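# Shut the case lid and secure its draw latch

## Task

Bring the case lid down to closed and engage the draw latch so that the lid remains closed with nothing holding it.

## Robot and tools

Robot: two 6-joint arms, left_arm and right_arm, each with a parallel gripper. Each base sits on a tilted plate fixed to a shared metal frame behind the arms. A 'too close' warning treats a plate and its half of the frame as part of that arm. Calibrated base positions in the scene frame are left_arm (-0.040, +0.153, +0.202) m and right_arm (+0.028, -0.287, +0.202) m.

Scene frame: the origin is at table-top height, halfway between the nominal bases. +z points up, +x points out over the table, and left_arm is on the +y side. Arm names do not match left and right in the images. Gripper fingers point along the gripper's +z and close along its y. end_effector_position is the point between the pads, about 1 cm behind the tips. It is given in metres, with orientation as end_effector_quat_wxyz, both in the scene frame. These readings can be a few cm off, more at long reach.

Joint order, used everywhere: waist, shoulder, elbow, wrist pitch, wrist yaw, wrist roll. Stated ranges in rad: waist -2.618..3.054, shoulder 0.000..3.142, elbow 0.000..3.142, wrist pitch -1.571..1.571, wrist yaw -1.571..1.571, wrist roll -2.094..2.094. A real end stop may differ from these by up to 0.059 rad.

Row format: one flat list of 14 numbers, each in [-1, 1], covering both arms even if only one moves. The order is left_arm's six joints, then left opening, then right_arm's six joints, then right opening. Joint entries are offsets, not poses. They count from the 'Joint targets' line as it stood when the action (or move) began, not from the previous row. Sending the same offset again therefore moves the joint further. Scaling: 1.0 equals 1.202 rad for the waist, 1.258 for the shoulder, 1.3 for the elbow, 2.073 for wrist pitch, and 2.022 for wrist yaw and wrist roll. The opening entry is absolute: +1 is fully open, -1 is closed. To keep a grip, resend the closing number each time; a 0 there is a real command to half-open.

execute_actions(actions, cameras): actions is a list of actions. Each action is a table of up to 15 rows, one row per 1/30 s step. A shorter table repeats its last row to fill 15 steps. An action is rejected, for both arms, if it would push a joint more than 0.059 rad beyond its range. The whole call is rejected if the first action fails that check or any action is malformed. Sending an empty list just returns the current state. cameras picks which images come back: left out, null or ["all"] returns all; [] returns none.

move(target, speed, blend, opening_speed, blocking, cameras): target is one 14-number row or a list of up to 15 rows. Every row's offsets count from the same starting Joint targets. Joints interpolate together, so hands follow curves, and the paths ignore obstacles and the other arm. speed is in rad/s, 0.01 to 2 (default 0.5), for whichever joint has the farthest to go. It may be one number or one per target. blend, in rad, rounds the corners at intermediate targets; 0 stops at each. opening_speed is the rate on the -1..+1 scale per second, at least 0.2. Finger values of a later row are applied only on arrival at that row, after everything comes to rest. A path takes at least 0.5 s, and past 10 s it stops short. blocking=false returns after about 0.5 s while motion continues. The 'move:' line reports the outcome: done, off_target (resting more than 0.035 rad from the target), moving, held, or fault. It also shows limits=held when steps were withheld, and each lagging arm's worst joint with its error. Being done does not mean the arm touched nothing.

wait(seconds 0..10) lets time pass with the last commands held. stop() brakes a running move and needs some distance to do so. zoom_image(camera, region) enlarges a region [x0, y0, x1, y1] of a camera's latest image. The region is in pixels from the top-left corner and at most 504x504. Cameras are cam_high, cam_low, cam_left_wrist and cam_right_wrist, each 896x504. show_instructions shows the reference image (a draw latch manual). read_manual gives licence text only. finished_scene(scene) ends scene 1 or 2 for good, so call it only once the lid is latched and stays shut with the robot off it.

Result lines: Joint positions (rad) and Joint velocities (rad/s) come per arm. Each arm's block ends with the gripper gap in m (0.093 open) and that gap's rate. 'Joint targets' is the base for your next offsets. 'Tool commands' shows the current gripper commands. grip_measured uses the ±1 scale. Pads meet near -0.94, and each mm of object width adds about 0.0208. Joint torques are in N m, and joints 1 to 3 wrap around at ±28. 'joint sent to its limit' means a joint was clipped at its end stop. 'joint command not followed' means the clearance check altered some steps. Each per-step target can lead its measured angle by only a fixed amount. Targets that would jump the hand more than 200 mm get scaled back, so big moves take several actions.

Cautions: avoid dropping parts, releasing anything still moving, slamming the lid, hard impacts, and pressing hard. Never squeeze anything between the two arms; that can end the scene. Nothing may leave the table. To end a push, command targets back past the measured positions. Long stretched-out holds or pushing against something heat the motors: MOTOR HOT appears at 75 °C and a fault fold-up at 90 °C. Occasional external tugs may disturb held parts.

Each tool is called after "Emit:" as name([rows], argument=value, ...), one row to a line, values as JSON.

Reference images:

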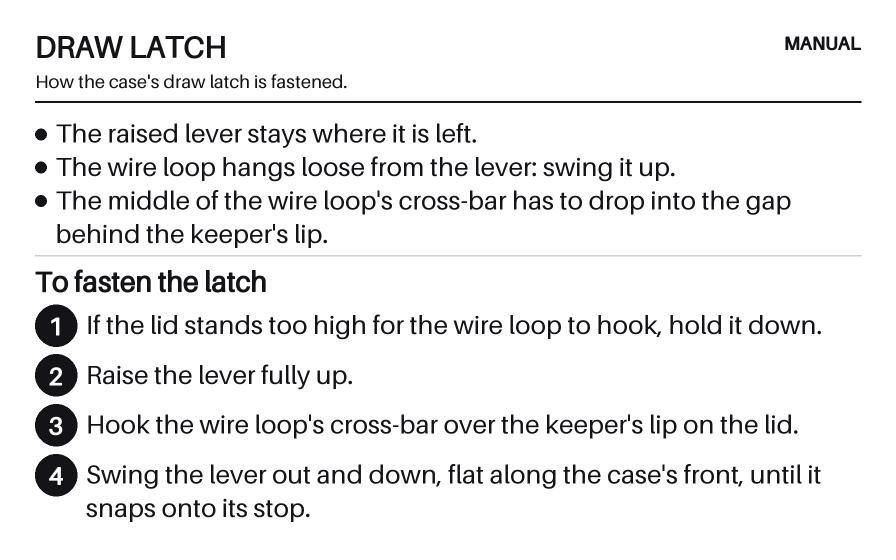

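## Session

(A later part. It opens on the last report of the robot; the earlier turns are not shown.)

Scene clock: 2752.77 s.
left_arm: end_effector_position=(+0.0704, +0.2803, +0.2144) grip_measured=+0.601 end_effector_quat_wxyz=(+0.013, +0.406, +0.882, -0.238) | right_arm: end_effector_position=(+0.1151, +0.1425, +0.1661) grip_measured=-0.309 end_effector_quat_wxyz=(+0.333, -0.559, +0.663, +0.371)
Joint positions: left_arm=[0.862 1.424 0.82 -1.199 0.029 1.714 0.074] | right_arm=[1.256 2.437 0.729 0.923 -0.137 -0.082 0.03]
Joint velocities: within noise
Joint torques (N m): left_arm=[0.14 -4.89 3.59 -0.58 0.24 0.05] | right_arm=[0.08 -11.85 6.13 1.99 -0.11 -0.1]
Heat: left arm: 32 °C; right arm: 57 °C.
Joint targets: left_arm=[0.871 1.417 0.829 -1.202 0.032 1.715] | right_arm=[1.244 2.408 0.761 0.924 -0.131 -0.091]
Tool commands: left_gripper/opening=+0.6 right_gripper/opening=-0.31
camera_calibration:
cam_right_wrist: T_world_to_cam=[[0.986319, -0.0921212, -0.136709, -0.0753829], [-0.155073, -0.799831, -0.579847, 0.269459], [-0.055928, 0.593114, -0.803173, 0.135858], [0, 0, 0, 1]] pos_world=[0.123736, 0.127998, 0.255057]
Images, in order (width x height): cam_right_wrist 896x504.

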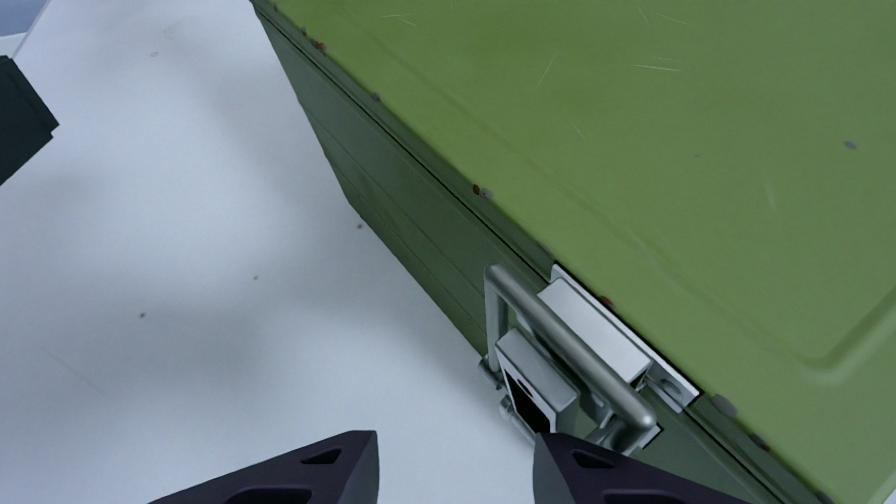

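Emit:
move(target=[0,0,0,0,0,0,0.6,0.0233,-0.0231,-0.0469,0.0125,0.0054,0,-0.31], speed=0.08, cameras=["cam_right_wrist"])

Emit:
zoom_image(camera="cam_right_wrist", region=[460, 250, 740, 490])

Scene clock: 2812.23 s.
left_arm: end_effector_position=(+0.0704, +0.2803, +0.2144) grip_measured=+0.601 end_effector_quat_wxyz=(+0.013, +0.406, +0.882, -0.238) | right_arm: end_effector_position=(+0.1117, +0.1398, +0.1723) grip_measured=-0.309 end_effector_quat_wxyz=(+0.336, -0.560, +0.659, +0.373)
Joint positions: left_arm=[0.862 1.424 0.82 -1.199 0.029 1.714 0.074] | right_arm=[1.265 2.413 0.708 0.93 -0.135 -0.082 0.03]
Joint velocities: within noise
Joint torques (N m): left_arm=[0.1 -4.94 3.59 -0.58 0.24 0.05] | right_arm=[1.48 -12.12 2.81 2.12 -0.05 -0.1]
Heat: left arm: 32 °C; right arm: 56 °C.
Joint targets: left_arm=[0.871 1.417 0.829 -1.202 0.032 1.715] | right_arm=[1.272 2.379 0.700 0.950 -0.120 -0.090]
move: done
camera_calibration:
cam_right_wrist: T_world_to_cam=[[0.987575, -0.0855454, -0.131827, -0.0733686], [-0.1474, -0.795117, -0.588271, 0.27029], [-0.0544942, 0.600392, -0.797847, 0.140182], [0, 0, 0, 1]] pos_world=[0.119937, 0.124472, 0.261175]
Images, in order (width x height): cam_right_wrist 896x504.

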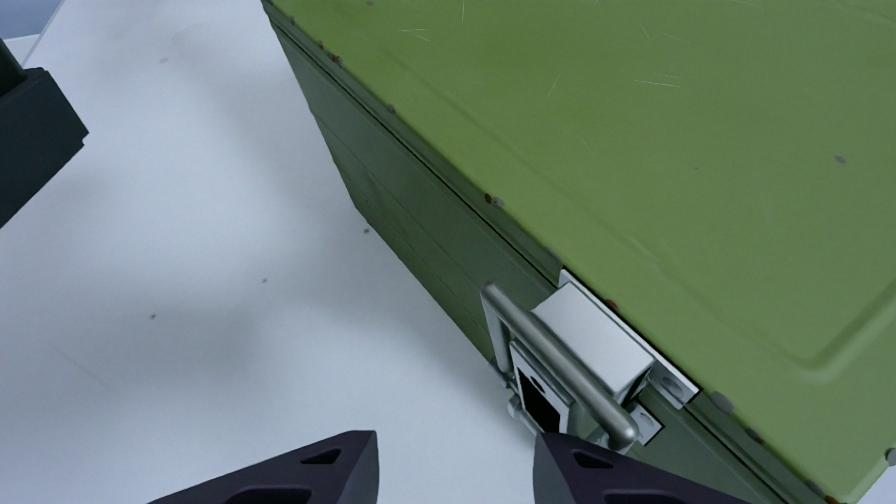

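Scaled by 1.800 from the camera's 896x504 image, which has a finer 1280x720 frame.

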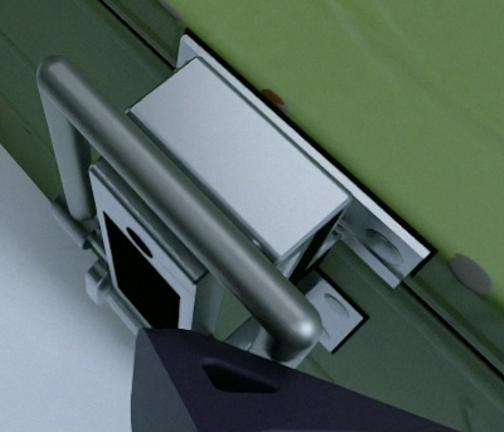

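Emit:
move(target=[0,0,0,0,0,0,0.6,-0.032,0.004,0.042,-0.0205,-0.0148,0,-0.31], speed=0.08, cameras=["cam_right_wrist"])

Emit:
zoom_image(camera="cam_right_wrist", region=[440, 250, 720, 490])

Scene clock: 2818.67 s.
left_arm: end_effector_position=(+0.0704, +0.2803, +0.2144) grip_measured=+0.601 end_effector_quat_wxyz=(+0.013, +0.406, +0.882, -0.238) | right_arm: end_effector_position=(+0.1215, +0.1434, +0.1745) grip_measured=-0.309 end_effector_quat_wxyz=(+0.339, -0.552, +0.663, +0.375)
Joint positions: left_arm=[0.862 1.424 0.82 -1.199 0.029 1.714 0.074] | right_arm=[1.243 2.413 0.729 0.915 -0.142 -0.082 0.03]
Joint velocities: within noise
Joint torques (N m): left_arm=[0.1 -4.9 3.6 -0.57 0.24 0.05] | right_arm=[0.14 -11.88 5.78 1.89 -0.32 -0.12]
Heat: left arm: 32 °C; right arm: 58 °C.
Joint targets: left_arm=[0.871 1.417 0.829 -1.202 0.032 1.715] | right_arm=[1.233 2.384 0.755 0.907 -0.150 -0.090]
move: done
camera_calibration:
cam_right_wrist: T_world_to_cam=[[0.985031, -0.100804, -0.139829, -0.0785796], [-0.16476, -0.789045, -0.59183, 0.277747], [-0.0506728, 0.606009, -0.793842, 0.138303], [0, 0, 0, 1]] pos_world=[0.130173, 0.127421, 0.263182]
Images, in order (width x height): cam_right_wrist 896x504.

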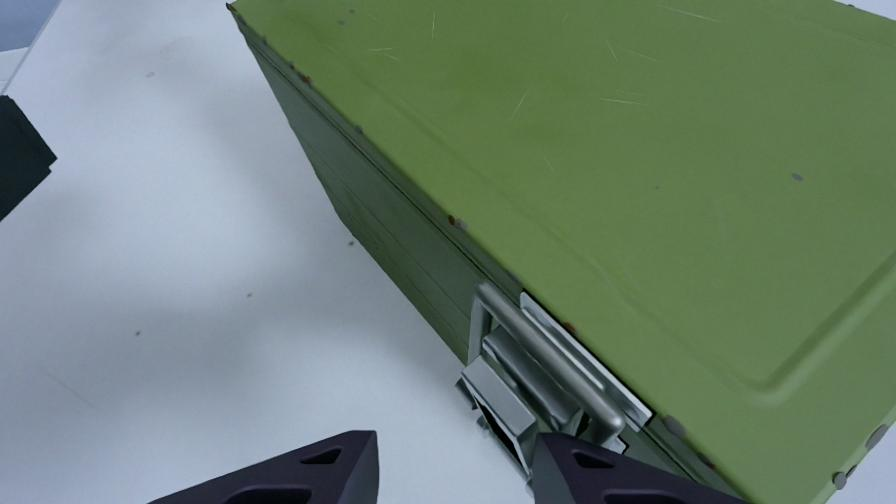

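Scaled by 1.800 from the camera's 896x504 image, which has a finer 1280x720 frame.

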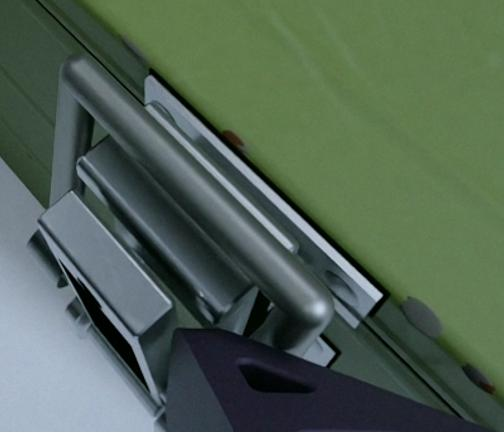

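Emit:
move(target=[0,0,0,0,0,0,0.6,-0.0256,0.002,0.028,-0.0137,-0.0099,0,-0.31], speed=0.08, cameras=["cam_right_wrist"])

Emit:
zoom_image(camera="cam_right_wrist", region=[440, 250, 720, 490])

Scene clock: 2824.20 s.
left_arm: end_effector_position=(+0.0704, +0.2803, +0.2144) grip_measured=+0.601 end_effector_quat_wxyz=(+0.013, +0.406, +0.882, -0.238) | right_arm: end_effector_position=(+0.1298, +0.1448, +0.1722) grip_measured=-0.309 end_effector_quat_wxyz=(+0.325, -0.549, +0.671, +0.377)
Joint positions: left_arm=[0.862 1.424 0.82 -1.199 0.029 1.714 0.074] | right_arm=[1.213 2.412 0.756 0.863 -0.171 -0.083 0.03]
Joint velocities: within noise
Joint torques (N m): left_arm=[0.14 -4.9 3.56 -0.57 0.25 0.05] | right_arm=[0.1 -11.63 6.41 2.12 -0.17 -0.11]
Heat: left arm: 32 °C; right arm: 58 °C.
Joint targets: left_arm=[0.871 1.417 0.829 -1.202 0.032 1.715] | right_arm=[1.203 2.387 0.791 0.879 -0.170 -0.091]
move: done
camera_calibration:
cam_right_wrist: T_world_to_cam=[[0.980733, -0.104168, -0.165264, -0.0814249], [-0.181574, -0.79816, -0.574431, 0.279358], [-0.0720703, 0.593371, -0.801696, 0.142011], [0, 0, 0, 1]] pos_world=[0.140815, 0.130225, 0.260865]
Images, in order (width x height): cam_right_wrist 896x504.

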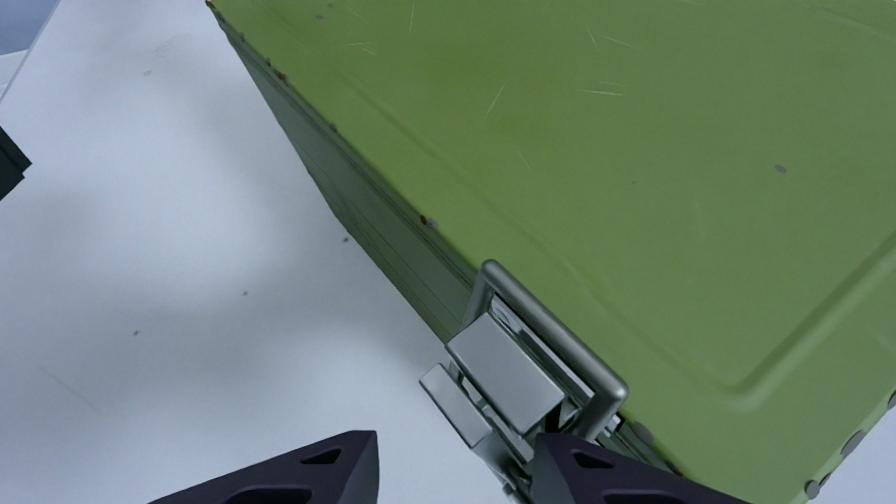

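Scaled by 1.800 from the camera's 896x504 image, which has a finer 1280x720 frame.

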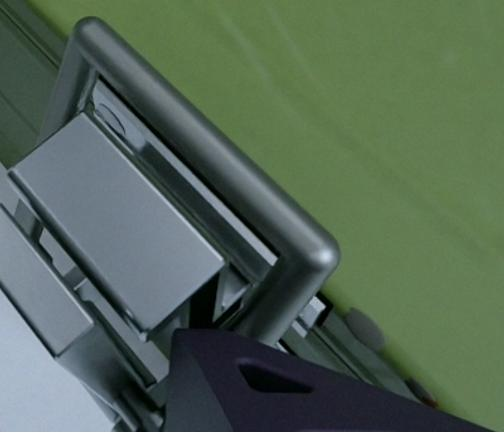

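Emit:
move(target=[0,0,0,0,0,0,0.6,-0.0108,-0.1002,-0.116,-0.0068,-0.0069,0,-0.31], speed=0.2, cameras=["cam_right_wrist"])

Emit:
zoom_image(camera="cam_right_wrist", region=[440, 250, 720, 490])

Scene clock: 2844.67 s.
left_arm: end_effector_position=(+0.0704, +0.2803, +0.2144) grip_measured=+0.601 end_effector_quat_wxyz=(+0.013, +0.406, +0.882, -0.238) | right_arm: end_effector_position=(+0.1314, +0.1208, +0.1913) grip_measured=-0.309 end_effector_quat_wxyz=(+0.330, -0.542, +0.674, +0.377)
Joint positions: left_arm=[0.862 1.424 0.82 -1.199 0.029 1.714 0.074] | right_arm=[1.197 2.292 0.648 0.861 -0.172 -0.083 0.03]
Joint velocities: within noise
Joint torques (N m): left_arm=[0.13 -4.93 3.59 -0.58 0.24 0.05] | right_arm=[0.38 -11.37 3.22 1.98 -0.35 -0.15]
Heat: left arm: 32 °C; right arm: 58 °C.
Joint targets: left_arm=[0.871 1.417 0.829 -1.202 0.032 1.715] | right_arm=[1.190 2.261 0.640 0.865 -0.184 -0.091]
move: done
camera_calibration:
cam_right_wrist: T_world_to_cam=[[0.978773, -0.118178, -0.167444, -0.0800085], [-0.19482, -0.790147, -0.58113, 0.273514], [-0.0636288, 0.601416, -0.796398, 0.168568], [0, 0, 0, 1]] pos_world=[0.142322, 0.105282, 0.279798]
Images, in order (width x height): cam_right_wrist 896x504.

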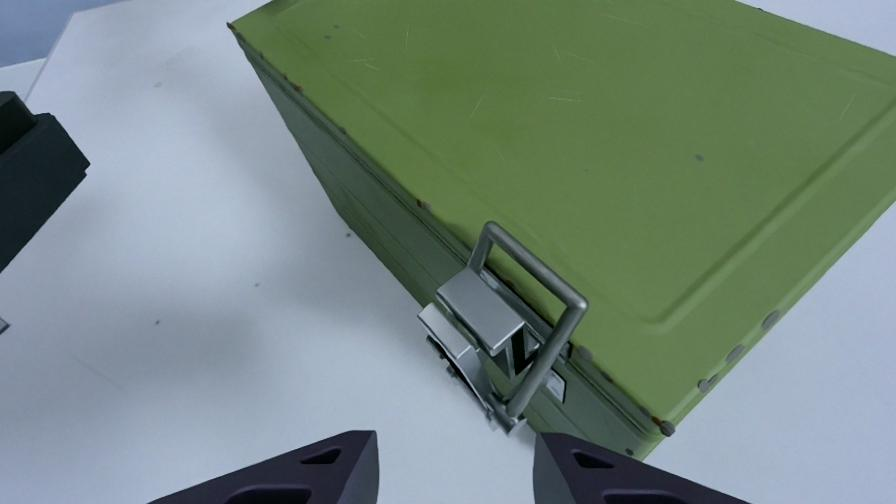

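Scaled by 1.800 from the camera's 896x504 image, which has a finer 1280x720 frame.

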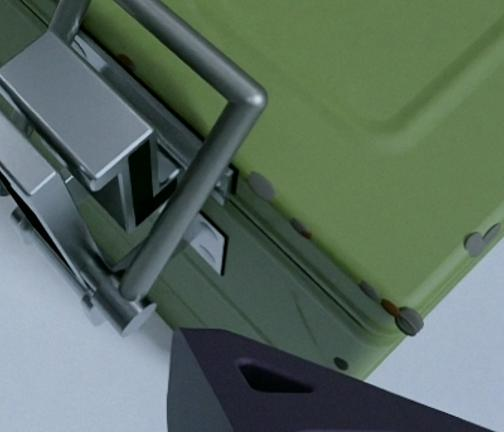

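Emit:
move([
  [0,0,0,0,0,0,0.6,-0.0749,0.0875,-0.0154,0.041,0.1256,0.030,0.6],
  [0,0,0,0,0,0,0.6,-0.6839,0.163,0.2415,-0.4428,-0.5524,-0.7324,0.6],
], speed=0.8, blend=0.1, cameras=["cam_right_wrist"])

Emit:
zoom_image(camera="cam_right_wrist", region=[300, 50, 804, 504])

Scene clock: 2897.57 s.
left_arm: end_effector_position=(+0.0704, +0.2803, +0.2144) grip_measured=+0.601 end_effector_quat_wxyz=(+0.013, +0.406, +0.882, -0.238) | right_arm: end_effector_position=(+0.2368, -0.0056, +0.1796) grip_measured=+0.599 end_effector_quat_wxyz=(-0.404, +0.610, -0.378, -0.567)
Joint positions: left_arm=[0.862 1.424 0.82 -1.199 0.029 1.714 0.074] | right_arm=[0.373 2.451 0.941 -0.038 -1.287 -1.562 0.074]
Joint velocities: within noise
Joint torques (N m): left_arm=[0.13 -4.93 3.6 -0.57 0.24 0.05] | right_arm=[1.92 -7.73 3.19 0.18 -0.88 -0.11]
Heat: left arm: 32 °C; right arm: 54 °C.
Joint targets: left_arm=[0.871 1.417 0.829 -1.202 0.032 1.715] | right_arm=[0.368 2.466 0.954 -0.053 -1.301 -1.571]
move: done
camera_calibration:
cam_right_wrist: T_world_to_cam=[[0.914203, 0.401724, 0.0534, -0.221533], [0.217701, -0.37568, -0.900817, 0.149371], [-0.341818, 0.835154, -0.430903, 0.243512], [0, 0, 0, 1]] pos_world=[0.253245, -0.0582591, 0.251316]
Images, in order (width x height): cam_right_wrist 896x504.

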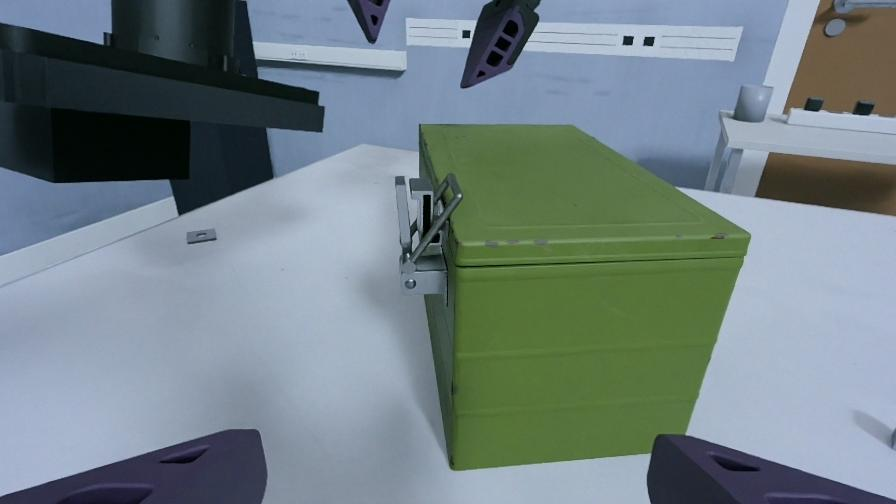

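Scaled by 1.000.

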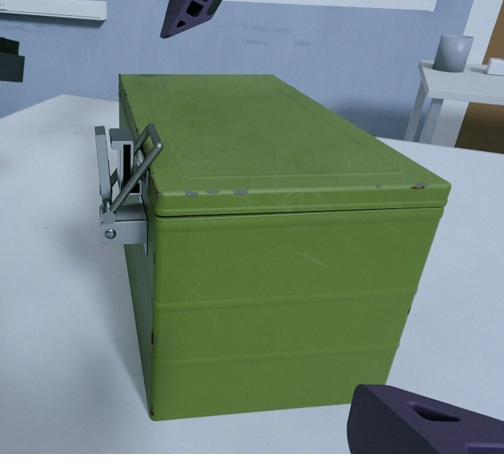

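Emit:
zoom_image(camera="cam_right_wrist", region=[370, 150, 490, 310])

Scaled by 3.150 from the camera's 896x504 image, which has a finer 1280x720 frame.

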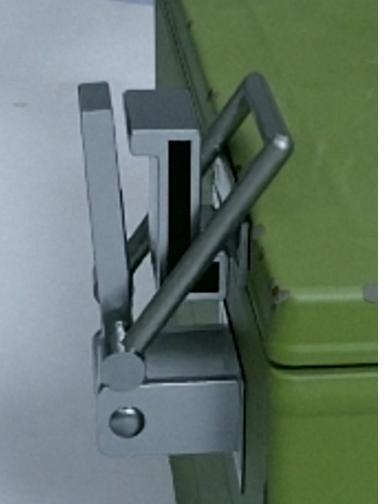

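Emit:
move(target=[0,0,0,0,0,0,0.6,0.5973,-0.1836,0.0354,0.2296,0.3707,0.4797,-0.52], speed=0.6, cameras=["cam_right_wrist"])

Scene clock: 3043.37 s.
left_arm: end_effector_position=(+0.0704, +0.2803, +0.2144) grip_measured=+0.601 end_effector_quat_wxyz=(+0.013, +0.406, +0.882, -0.238) | right_arm: end_effector_position=(+0.1411, +0.1640, +0.2398) grip_measured=-0.519 end_effector_quat_wxyz=(-0.325, +0.704, -0.473, -0.418)
Joint positions: left_arm=[0.862 1.424 0.82 -1.199 0.029 1.714 0.074] | right_arm=[1.086 2.267 0.979 0.405 -0.566 -0.611 0.02]
Joint velocities: within noise
Joint torques (N m): left_arm=[0.13 -4.93 3.59 -0.57 0.24 0.05] | right_arm=[1.43 -12.71 6.97 1.93 -0.25 0.05]
Heat: left arm: 32 °C; right arm: 48 °C.
Joint targets: left_arm=[0.871 1.417 0.829 -1.202 0.032 1.715] | right_arm=[1.086 2.235 1.000 0.423 -0.552 -0.602]
move: done
camera_calibration:
cam_right_wrist: T_world_to_cam=[[0.935178, 0.351266, 0.0453134, -0.198097], [0.296255, -0.705697, -0.643603, 0.269567], [-0.194099, 0.615308, -0.764017, 0.190214], [0, 0, 0, 1]] pos_world=[0.142316, 0.142777, 0.327798]
Images, in order (width x height): cam_right_wrist 896x504.

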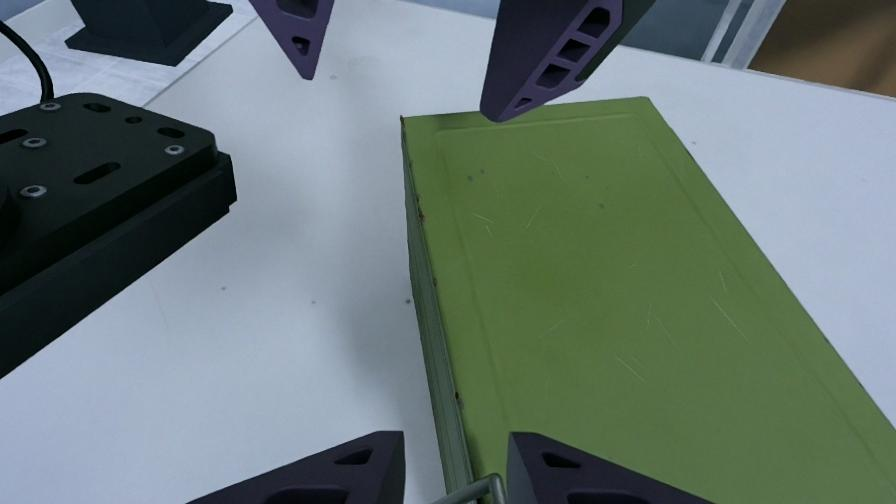

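Emit:
move(target=[0,0,0,0,0,0,0.6,0.0015,0.1145,0.023,-0.015,0.006,0,-0.52], speed=0.2, cameras=["cam_right_wrist"])

Emit:
zoom_image(camera="cam_right_wrist", region=[360, 340, 620, 504])

Scene clock: 3056.73 s.
left_arm: end_effector_position=(+0.0704, +0.2803, +0.2144) grip_measured=+0.601 end_effector_quat_wxyz=(+0.013, +0.406, +0.882, -0.238) | right_arm: end_effector_position=(+0.1362, +0.1638, +0.2008) grip_measured=-0.519 end_effector_quat_wxyz=(-0.291, +0.711, -0.492, -0.410)
Joint positions: left_arm=[0.862 1.424 0.82 -1.199 0.029 1.714 0.074] | right_arm=[1.086 2.367 1.005 0.401 -0.554 -0.61 0.02]
Joint velocities: within noise
Joint torques (N m): left_arm=[0.13 -4.92 3.59 -0.57 0.23 0.06] | right_arm=[1.36 -9.24 6.79 1.51 -0.25 0.06]
Heat: left arm: 32 °C; right arm: 52 °C.
Joint targets: left_arm=[0.871 1.417 0.829 -1.202 0.032 1.715] | right_arm=[1.087 2.379 1.030 0.392 -0.539 -0.602]
move: done
camera_calibration:
cam_right_wrist: T_world_to_cam=[[0.934878, 0.354917, -0.00613258, -0.181974], [0.281565, -0.751961, -0.596049, 0.245799], [-0.21616, 0.555507, -0.802924, 0.18017], [0, 0, 0, 1]] pos_world=[0.139861, 0.149331, 0.290055]
Images, in order (width x height): cam_right_wrist 896x504.

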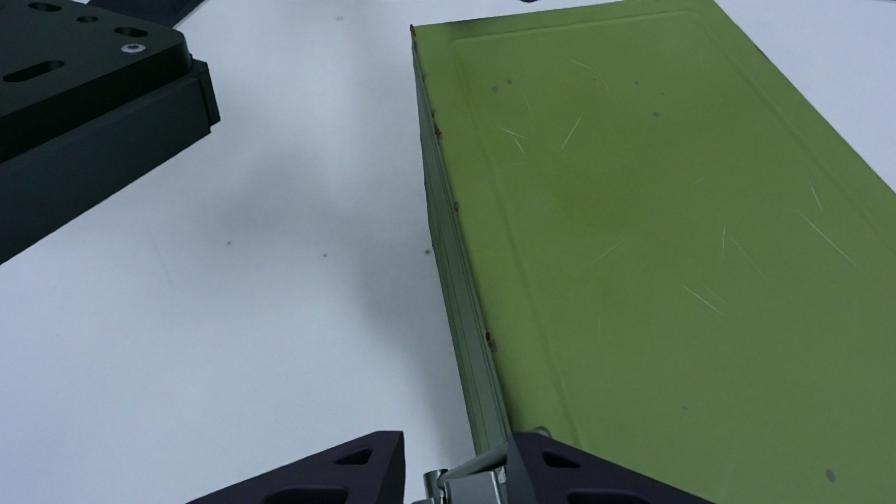

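Scaled by 1.938 from the camera's 896x504 image, which has a finer 1280x720 frame.

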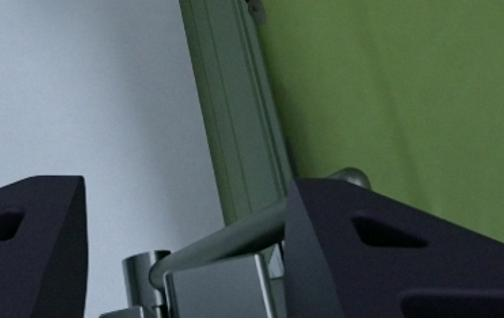

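Emit:
move(target=[0,0,0,0,0,0,0.6,0.003,0.0095,-0.0577,0.040,0.0,0,-0.52], speed=0.1, cameras=["cam_right_wrist"])

Emit:
zoom_image(camera="cam_right_wrist", region=[360, 380, 560, 504])

Scene clock: 3087.63 s.
left_arm: end_effector_position=(+0.0704, +0.2803, +0.2144) grip_measured=+0.601 end_effector_quat_wxyz=(+0.013, +0.406, +0.882, -0.238) | right_arm: end_effector_position=(+0.1318, +0.1572, +0.1922) grip_measured=-0.519 end_effector_quat_wxyz=(-0.293, +0.711, -0.491, -0.410)
Joint positions: left_arm=[0.862 1.424 0.82 -1.199 0.029 1.714 0.074] | right_arm=[1.086 2.377 0.963 0.456 -0.553 -0.61 0.02]
Joint velocities: within noise
Joint torques (N m): left_arm=[0.12 -4.93 3.58 -0.58 0.24 0.06] | right_arm=[1.83 -8.8 3.99 1.81 -0.27 0.12]
Heat: left arm: 32 °C; right arm: 51 °C.
Joint targets: left_arm=[0.871 1.417 0.829 -1.202 0.032 1.715] | right_arm=[1.091 2.391 0.955 0.474 -0.539 -0.602]
move: done
camera_calibration:
cam_right_wrist: T_world_to_cam=[[0.93527, 0.353918, -0.00341279, -0.175974], [0.281857, -0.750604, -0.597621, 0.236995], [-0.21407, 0.557975, -0.801772, 0.175133], [0, 0, 0, 1]] pos_world=[0.135275, 0.14245, 0.281449]
Images, in order (width x height): cam_right_wrist 896x504.

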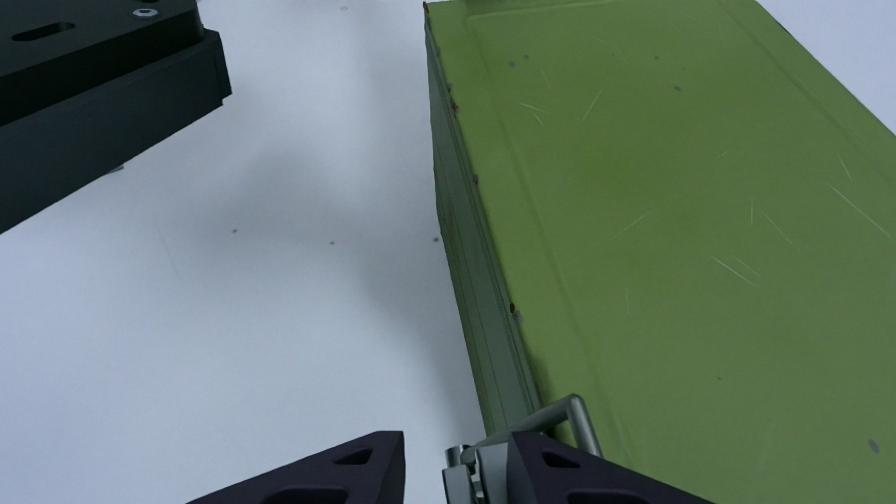

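Scaled by 2.520 from the camera's 896x504 image, which has a finer 1280x720 frame.

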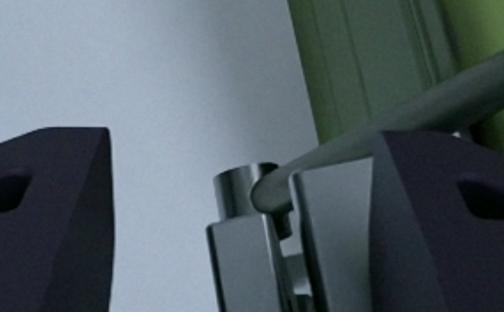

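Emit:
move(target=[0,0,0,0,0,0,0.6,0.0075,0.0167,0.027,0.0050,0.003,0,-0.52], speed=0.08, cameras=["cam_right_wrist"])

Emit:
zoom_image(camera="cam_right_wrist", region=[360, 380, 560, 504])

Scene clock: 3111.53 s.
left_arm: end_effector_position=(+0.0704, +0.2803, +0.2144) grip_measured=+0.601 end_effector_quat_wxyz=(+0.013, +0.406, +0.882, -0.238) | right_arm: end_effector_position=(+0.1305, +0.1602, +0.1892) grip_measured=-0.519 end_effector_quat_wxyz=(-0.295, +0.712, -0.488, -0.410)
Joint positions: left_arm=[0.862 1.424 0.82 -1.199 0.029 1.714 0.074] | right_arm=[1.092 2.395 0.97 0.474 -0.551 -0.61 0.02]
Joint velocities: within noise
Joint torques (N m): left_arm=[0.13 -4.9 3.6 -0.57 0.23 0.05] | right_arm=[1.99 -8.68 5.97 1.74 -0.24 0.02]
Heat: left arm: 32 °C; right arm: 48 °C.
Joint targets: left_arm=[0.871 1.417 0.829 -1.202 0.032 1.715] | right_arm=[1.100 2.412 0.990 0.485 -0.533 -0.602]
move: done
camera_calibration:
cam_right_wrist: T_world_to_cam=[[0.934382, 0.356257, 0.00339633, -0.177353], [0.286902, -0.746758, -0.600033, 0.237041], [-0.21123, 0.561634, -0.799968, 0.169426], [0, 0, 0, 1]] pos_world=[0.133496, 0.14504, 0.27837]
Images, in order (width x height): cam_right_wrist 896x504.

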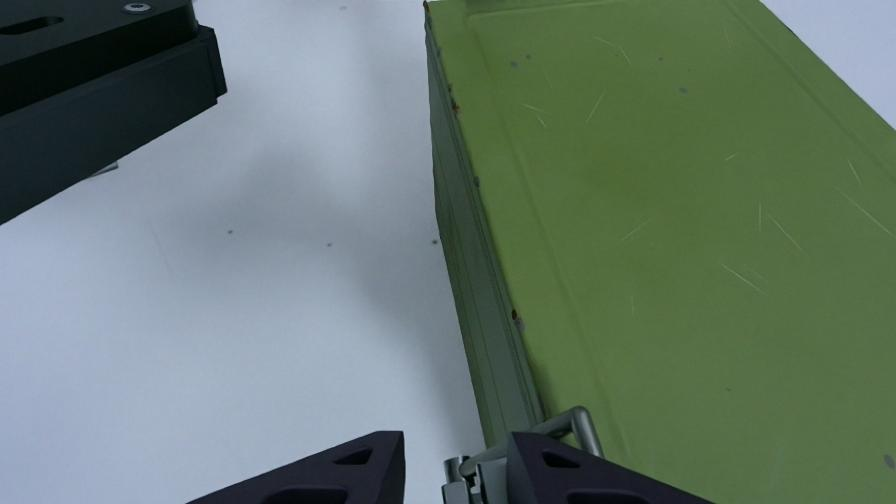

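Scaled by 2.520 from the camera's 896x504 image, which has a finer 1280x720 frame.

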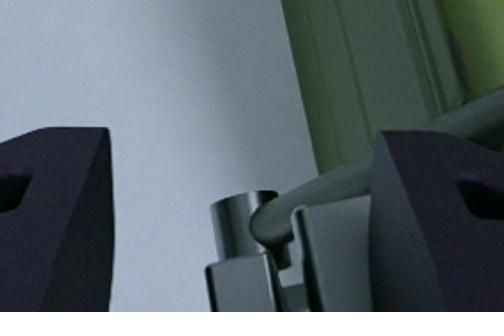

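Emit:
move(target=[0,0,0,0,0,0,0.6,0,0.008,0,0.0050,0,0,-0.52], speed=0.08, cameras=[])

Emit:
move(target=[0,0,0,0,0,0,0.6,0,0.007,0,0.0045,0,0,-0.52], speed=0.08, cameras=["cam_right_wrist"])

Emit:
zoom_image(camera="cam_right_wrist", region=[360, 380, 560, 504])

Scene clock: 3121.13 s.
left_arm: end_effector_position=(+0.0704, +0.2803, +0.2144) grip_measured=+0.601 end_effector_quat_wxyz=(+0.013, +0.406, +0.882, -0.238) | right_arm: end_effector_position=(+0.1310, +0.1616, +0.1889) grip_measured=-0.519 end_effector_quat_wxyz=(-0.300, +0.711, -0.487, -0.410)
Joint positions: left_arm=[0.862 1.424 0.82 -1.199 0.029 1.714 0.074] | right_arm=[1.092 2.401 0.97 0.49 -0.551 -0.61 0.02]
Joint velocities: within noise
Joint torques (N m): left_arm=[0.13 -4.92 3.58 -0.57 0.24 0.06] | right_arm=[2 -8.18 6.34 1.75 -0.27 0.07]
Heat: left arm: 32 °C; right arm: 48 °C.
Joint targets: left_arm=[0.871 1.417 0.829 -1.202 0.032 1.715] | right_arm=[1.100 2.422 0.990 0.495 -0.533 -0.602]
move: done
No camera images: "cameras" was empty.

Scene clock: 3121.90 s.
left_arm: end_effector_position=(+0.0704, +0.2803, +0.2144) grip_measured=+0.601 end_effector_quat_wxyz=(+0.013, +0.406, +0.882, -0.238) | right_arm: end_effector_position=(+0.1312, +0.1630, +0.1886) grip_measured=-0.519 end_effector_quat_wxyz=(-0.304, +0.710, -0.484, -0.411)
Joint positions: left_arm=[0.862 1.424 0.82 -1.199 0.029 1.714 0.074] | right_arm=[1.092 2.408 0.97 0.506 -0.551 -0.61 0.02]
Joint velocities: within noise
Joint torques (N m): left_arm=[0.1 -4.89 3.6 -0.58 0.25 0.06] | right_arm=[1.95 -8.06 6.17 1.63 -0.24 0.09]
Heat: left arm: 32 °C; right arm: 48 °C.
Joint targets: left_arm=[0.871 1.417 0.829 -1.202 0.032 1.715] | right_arm=[1.100 2.431 0.990 0.504 -0.533 -0.602]
move: done
camera_calibration:
cam_right_wrist: T_world_to_cam=[[0.935104, 0.353956, 0.0172064, -0.181373], [0.290125, -0.736783, -0.610719, 0.238468], [-0.203491, 0.576078, -0.79166, 0.162604], [0, 0, 0, 1]] pos_world=[0.133505, 0.146225, 0.277485]
Images, in order (width x height): cam_right_wrist 896x504.

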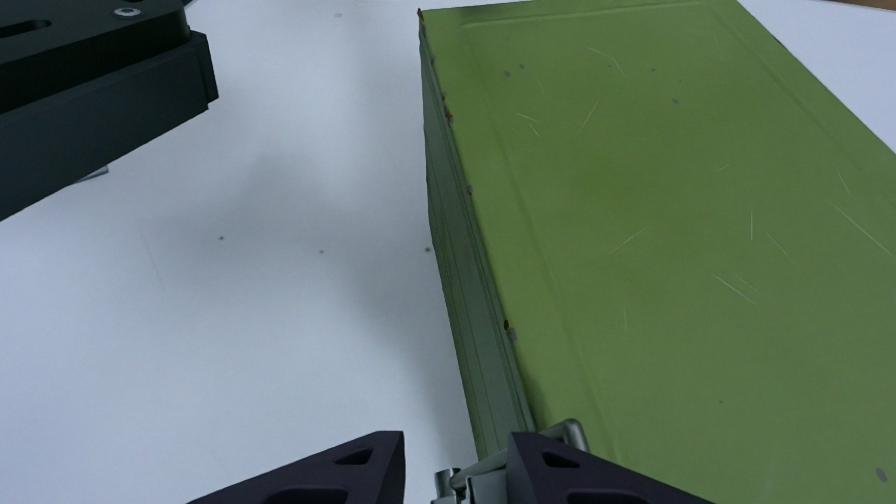

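Scaled by 2.520 from the camera's 896x504 image, which has a finer 1280x720 frame.

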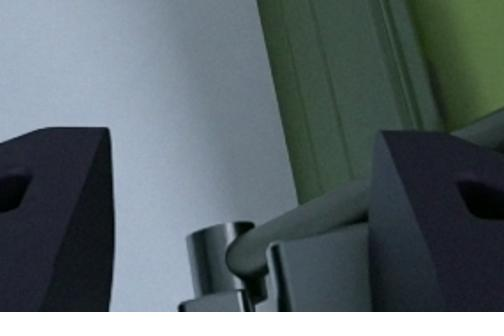

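Emit:
move(target=[0,0,0,0,0,0,0.6,0,0,0,-0.010,0,0,-0.52], speed=0.08, cameras=["cam_right_wrist"])

Emit:
zoom_image(camera="cam_right_wrist", region=[360, 380, 560, 504])

Scene clock: 3132.37 s.
left_arm: end_effector_position=(+0.0704, +0.2803, +0.2144) grip_measured=+0.601 end_effector_quat_wxyz=(+0.013, +0.406, +0.882, -0.238) | right_arm: end_effector_position=(+0.1313, +0.1630, +0.1886) grip_measured=-0.519 end_effector_quat_wxyz=(-0.304, +0.710, -0.484, -0.411)
Joint positions: left_arm=[0.862 1.424 0.82 -1.199 0.029 1.714 0.074] | right_arm=[1.092 2.408 0.97 0.506 -0.551 -0.61 0.02]
Joint velocities: within noise
Joint torques (N m): left_arm=[0.12 -4.92 3.59 -0.58 0.24 0.05] | right_arm=[1.94 -8.2 6.16 1.46 -0.15 0.04]
Heat: left arm: 32 °C; right arm: 48 °C.
Joint targets: left_arm=[0.871 1.417 0.829 -1.202 0.032 1.715] | right_arm=[1.100 2.431 0.990 0.484 -0.533 -0.602]
move: done
camera_calibration:
cam_right_wrist: T_world_to_cam=[[0.935122, 0.353895, 0.0174729, -0.181462], [0.290177, -0.73659, -0.610927, 0.238531], [-0.203334, 0.576361, -0.791494, 0.162534], [0, 0, 0, 1]] pos_world=[0.133522, 0.14624, 0.27754]
Images, in order (width x height): cam_right_wrist 896x504.

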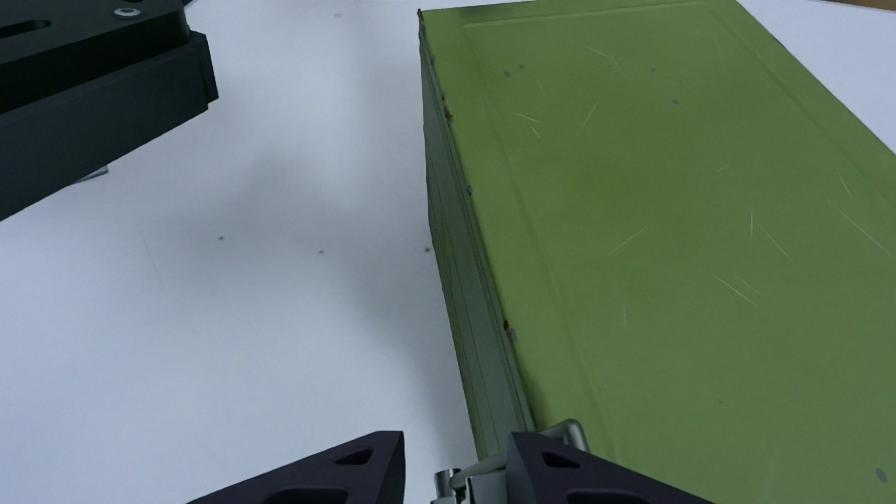

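Scaled by 2.520 from the camera's 896x504 image, which has a finer 1280x720 frame.

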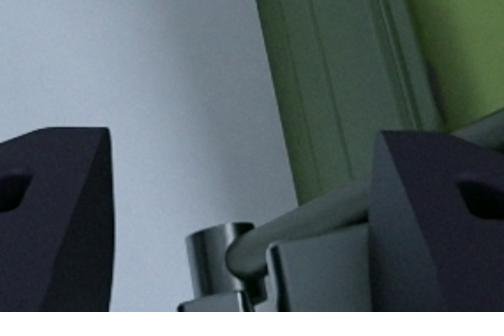

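Emit:
move(target=[0,0,0,0,0,0,0.6,0,0,0,-0.008,0,0,-0.52], speed=0.08, cameras=[])

Scene clock: 3138.60 s.
left_arm: end_effector_position=(+0.0704, +0.2803, +0.2144) grip_measured=+0.601 end_effector_quat_wxyz=(+0.013, +0.406, +0.882, -0.238) | right_arm: end_effector_position=(+0.1312, +0.1630, +0.1886) grip_measured=-0.519 end_effector_quat_wxyz=(-0.304, +0.710, -0.484, -0.411)
Joint positions: left_arm=[0.862 1.424 0.82 -1.199 0.029 1.714 0.074] | right_arm=[1.092 2.408 0.97 0.506 -0.551 -0.61 0.02]
Joint velocities: within noise
Joint torques (N m): left_arm=[0.1 -4.93 3.6 -0.57 0.25 0.06] | right_arm=[1.94 -8.03 5.87 1.31 -0.29 0.07]
Heat: left arm: 32 °C; right arm: 48 °C.
Joint targets: left_arm=[0.871 1.417 0.829 -1.202 0.032 1.715] | right_arm=[1.100 2.431 0.990 0.467 -0.533 -0.602]
move: off_target (right_arm); right_arm: the wrist pitch is farthest, 0.039 rad from its target
No camera images: "cameras" was empty.

Emit:
move(target=[0,0,0,0,0,0,0.6,0.0103,0,-0.0346,0,0.0035,0,-0.52], speed=0.08, cameras=["cam_right_wrist"])

Emit:
zoom_image(camera="cam_right_wrist", region=[360, 380, 560, 504])

Scene clock: 3149.57 s.
left_arm: end_effector_position=(+0.0704, +0.2803, +0.2144) grip_measured=+0.601 end_effector_quat_wxyz=(+0.013, +0.406, +0.882, -0.238) | right_arm: end_effector_position=(+0.1299, +0.1633, +0.1881) grip_measured=-0.519 end_effector_quat_wxyz=(-0.306, +0.711, -0.484, -0.407)
Joint positions: left_arm=[0.862 1.424 0.82 -1.199 0.029 1.714 0.074] | right_arm=[1.098 2.408 0.966 0.513 -0.541 -0.61 0.02]
Joint velocities: within noise
Joint torques (N m): left_arm=[0.14 -4.9 3.62 -0.57 0.24 0.05] | right_arm=[2.52 -8.09 2.78 1.23 -0.31 0.07]
Heat: left arm: 32 °C; right arm: 49 °C.
Joint targets: left_arm=[0.871 1.417 0.829 -1.202 0.032 1.715] | right_arm=[1.113 2.431 0.945 0.467 -0.526 -0.602]
move: off_target (right_arm); right_arm: the wrist pitch is farthest, 0.046 rad from its target
camera_calibration:
cam_right_wrist: T_world_to_cam=[[0.935605, 0.352182, 0.024722, -0.181436], [0.293761, -0.737736, -0.607824, 0.23792], [-0.195826, 0.575945, -0.793687, 0.161148], [0, 0, 0, 1]] pos_world=[0.131418, 0.146608, 0.277]
Images, in order (width x height): cam_right_wrist 896x504.

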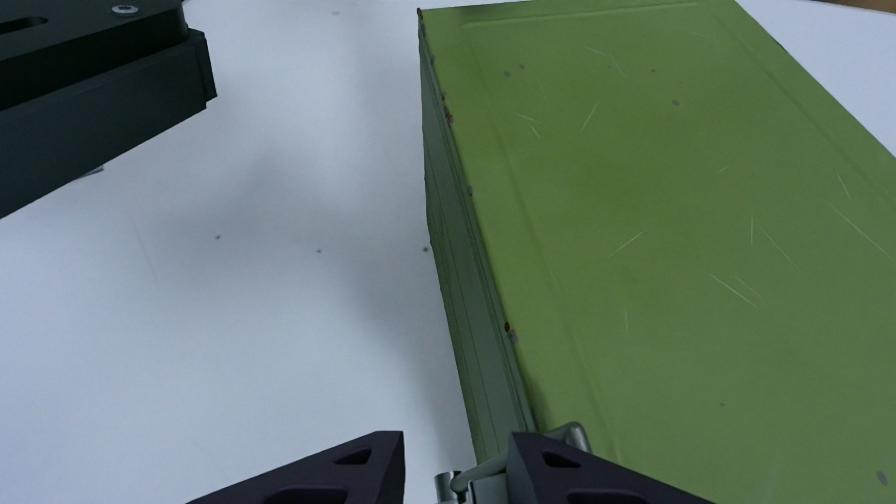

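Scaled by 2.520 from the camera's 896x504 image, which has a finer 1280x720 frame.

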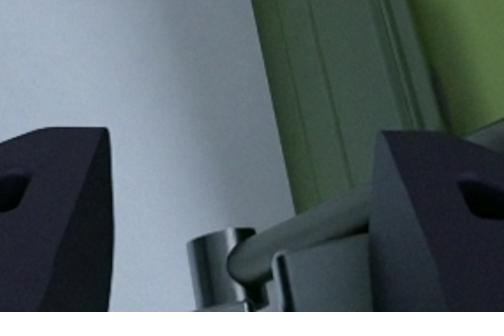

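Emit:
move(target=[0,0,0,0,0,0,0.6,0.008,0,-0.012,0.0193,0.003,0,-0.52], speed=0.08, cameras=["cam_right_wrist"])

Emit:
zoom_image(camera="cam_right_wrist", region=[360, 380, 560, 504])

Scene clock: 3158.03 s.
left_arm: end_effector_position=(+0.0704, +0.2803, +0.2144) grip_measured=+0.601 end_effector_quat_wxyz=(+0.013, +0.406, +0.882, -0.238) | right_arm: end_effector_position=(+0.1266, +0.1631, +0.1881) grip_measured=-0.519 end_effector_quat_wxyz=(-0.314, +0.713, -0.480, -0.405)
Joint positions: left_arm=[0.862 1.424 0.82 -1.199 0.029 1.714 0.074] | right_arm=[1.108 2.408 0.949 0.545 -0.531 -0.61 0.02]
Joint velocities: within noise
Joint torques (N m): left_arm=[0.13 -4.9 3.62 -0.57 0.24 0.05] | right_arm=[2.63 -7.98 2.82 1.37 -0.32 0.09]
Heat: left arm: 32 °C; right arm: 48 °C.
Joint targets: left_arm=[0.871 1.417 0.829 -1.202 0.032 1.715] | right_arm=[1.122 2.431 0.930 0.507 -0.520 -0.602]
move: off_target (right_arm); right_arm: the wrist pitch is farthest, 0.038 rad from its target
camera_calibration:
cam_right_wrist: T_world_to_cam=[[0.935205, 0.351625, 0.0418522, -0.181359], [0.302247, -0.731066, -0.611711, 0.237311], [-0.184496, 0.584724, -0.789974, 0.157076], [0, 0, 0, 1]] pos_world=[0.126861, 0.145414, 0.276842]
Images, in order (width x height): cam_right_wrist 896x504.

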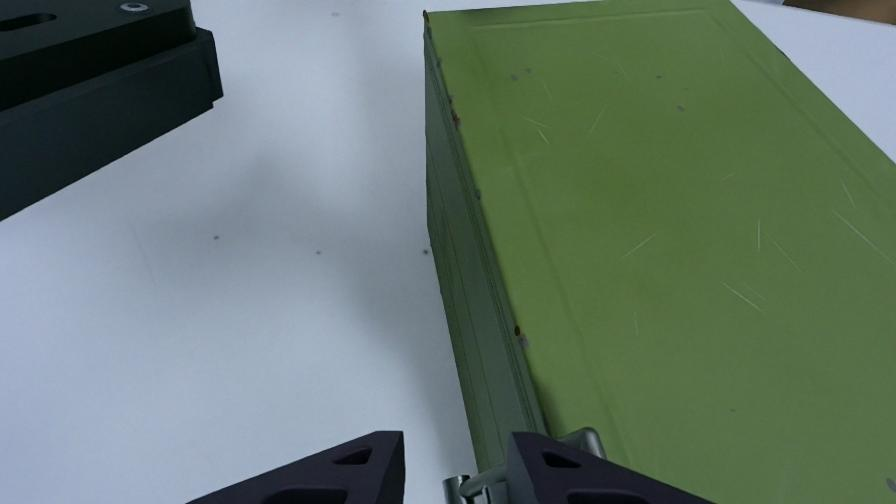

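Scaled by 2.520 from the camera's 896x504 image, which has a finer 1280x720 frame.

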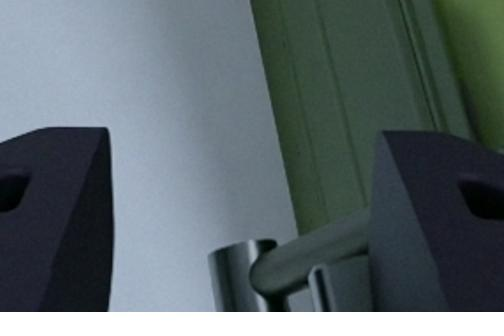

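Emit:
move([
  [0,0,0,0,0,0,0.6,0,-0.0628,0,0,0,0,-0.52],
  [0,0,0,0,0,0,0.6,-0.039,-0.0628,0.038,-0.0227,-0.0247,0,-0.52],
], speed=0.1, blend=0.02, cameras=["cam_right_wrist"])

Emit:
zoom_image(camera="cam_right_wrist", region=[360, 380, 560, 504])

Scene clock: 3180.90 s.
left_arm: end_effector_position=(+0.0704, +0.2803, +0.2144) grip_measured=+0.601 end_effector_quat_wxyz=(+0.013, +0.406, +0.882, -0.238) | right_arm: end_effector_position=(+0.1329, +0.1566, +0.1895) grip_measured=-0.519 end_effector_quat_wxyz=(-0.295, +0.709, -0.491, -0.411)
Joint positions: left_arm=[0.862 1.424 0.82 -1.199 0.029 1.714 0.074] | right_arm=[1.081 2.387 0.958 0.475 -0.556 -0.61 0.02]
Joint velocities: within noise
Joint torques (N m): left_arm=[0.1 -4.9 3.59 -0.57 0.24 0.06] | right_arm=[0.9 -13.29 6.15 1.53 -0.58 0.02]
Heat: left arm: 32 °C; right arm: 48 °C.
Joint targets: left_arm=[0.871 1.417 0.829 -1.202 0.032 1.715] | right_arm=[1.075 2.352 0.979 0.460 -0.570 -0.602]
move: done
camera_calibration:
cam_right_wrist: T_world_to_cam=[[0.936313, 0.351153, -0.003075, -0.176592], [0.278753, -0.748537, -0.601655, 0.235499], [-0.213575, 0.562481, -0.79875, 0.172185], [0, 0, 0, 1]] pos_world=[0.136473, 0.14144, 0.278679]
Images, in order (width x height): cam_right_wrist 896x504.

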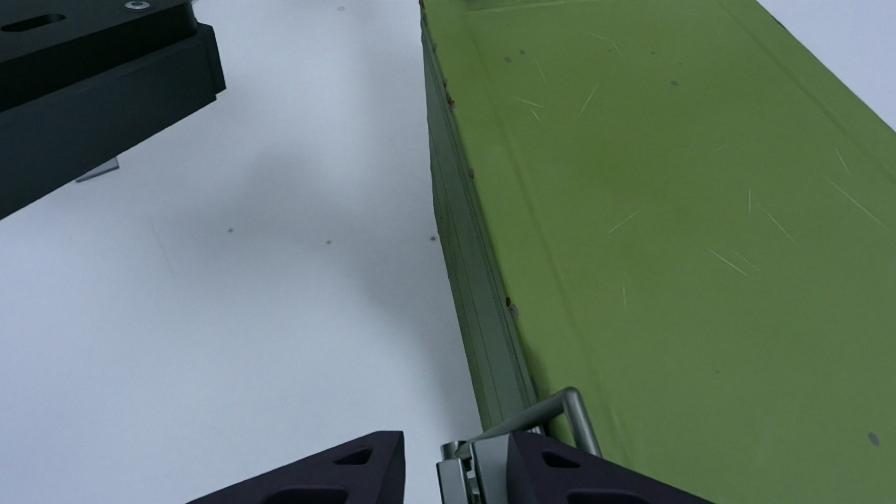

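Scaled by 2.520 from the camera's 896x504 image, which has a finer 1280x720 frame.

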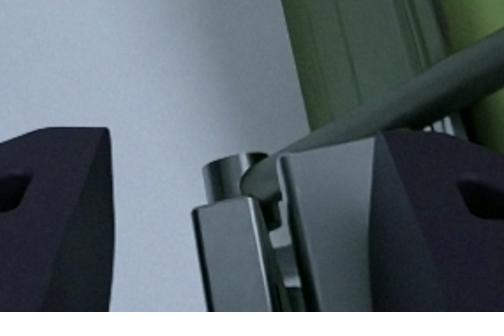

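Emit:
move(target=[0,0,0,0,0,0,0.6,0.0275,-0.0111,-0.047,0.0241,0.0173,0,-0.52], speed=0.08, cameras=["cam_right_wrist"])

Emit:
zoom_image(camera="cam_right_wrist", region=[360, 380, 560, 504])

Scene clock: 3194.87 s.
left_arm: end_effector_position=(+0.0704, +0.2803, +0.2144) grip_measured=+0.601 end_effector_quat_wxyz=(+0.013, +0.406, +0.882, -0.238) | right_arm: end_effector_position=(+0.1237, +0.1529, +0.1900) grip_measured=-0.519 end_effector_quat_wxyz=(-0.295, +0.714, -0.485, -0.410)
Joint positions: left_arm=[0.862 1.424 0.82 -1.199 0.029 1.714 0.074] | right_arm=[1.1 2.373 0.927 0.495 -0.549 -0.61 0.02]
Joint velocities: within noise
Joint torques (N m): left_arm=[0.13 -4.94 3.6 -0.58 0.23 0.06] | right_arm=[1.99 -13.19 3.63 1.84 -0.23 0.06]
Heat: left arm: 32 °C; right arm: 50 °C.
Joint targets: left_arm=[0.871 1.417 0.829 -1.202 0.032 1.715] | right_arm=[1.108 2.338 0.918 0.510 -0.535 -0.602]
move: done
camera_calibration:
cam_right_wrist: T_world_to_cam=[[0.932043, 0.362282, 0.00682044, -0.169719], [0.293717, -0.744355, -0.599722, 0.23271], [-0.212192, 0.56097, -0.800179, 0.173085], [0, 0, 0, 1]] pos_world=[0.126562, 0.137609, 0.279218]
Images, in order (width x height): cam_right_wrist 896x504.

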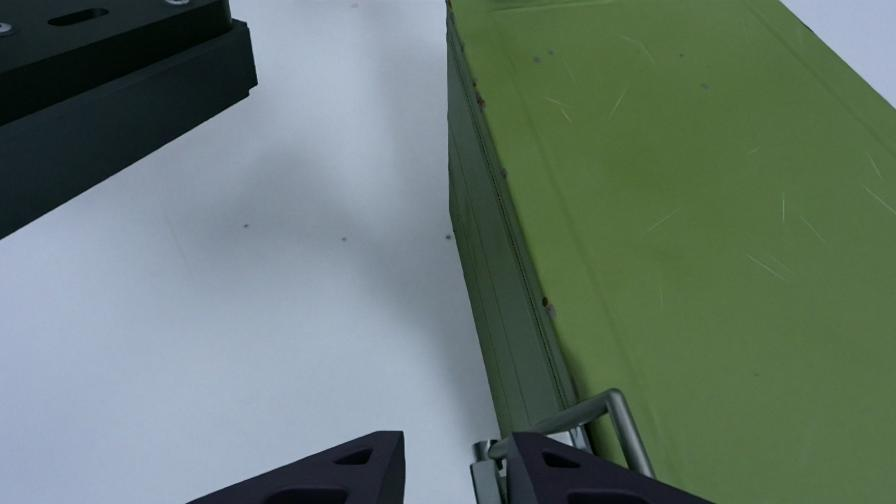

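Scaled by 2.520 from the camera's 896x504 image, which has a finer 1280x720 frame.

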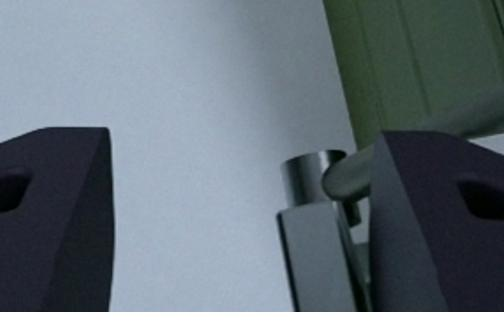

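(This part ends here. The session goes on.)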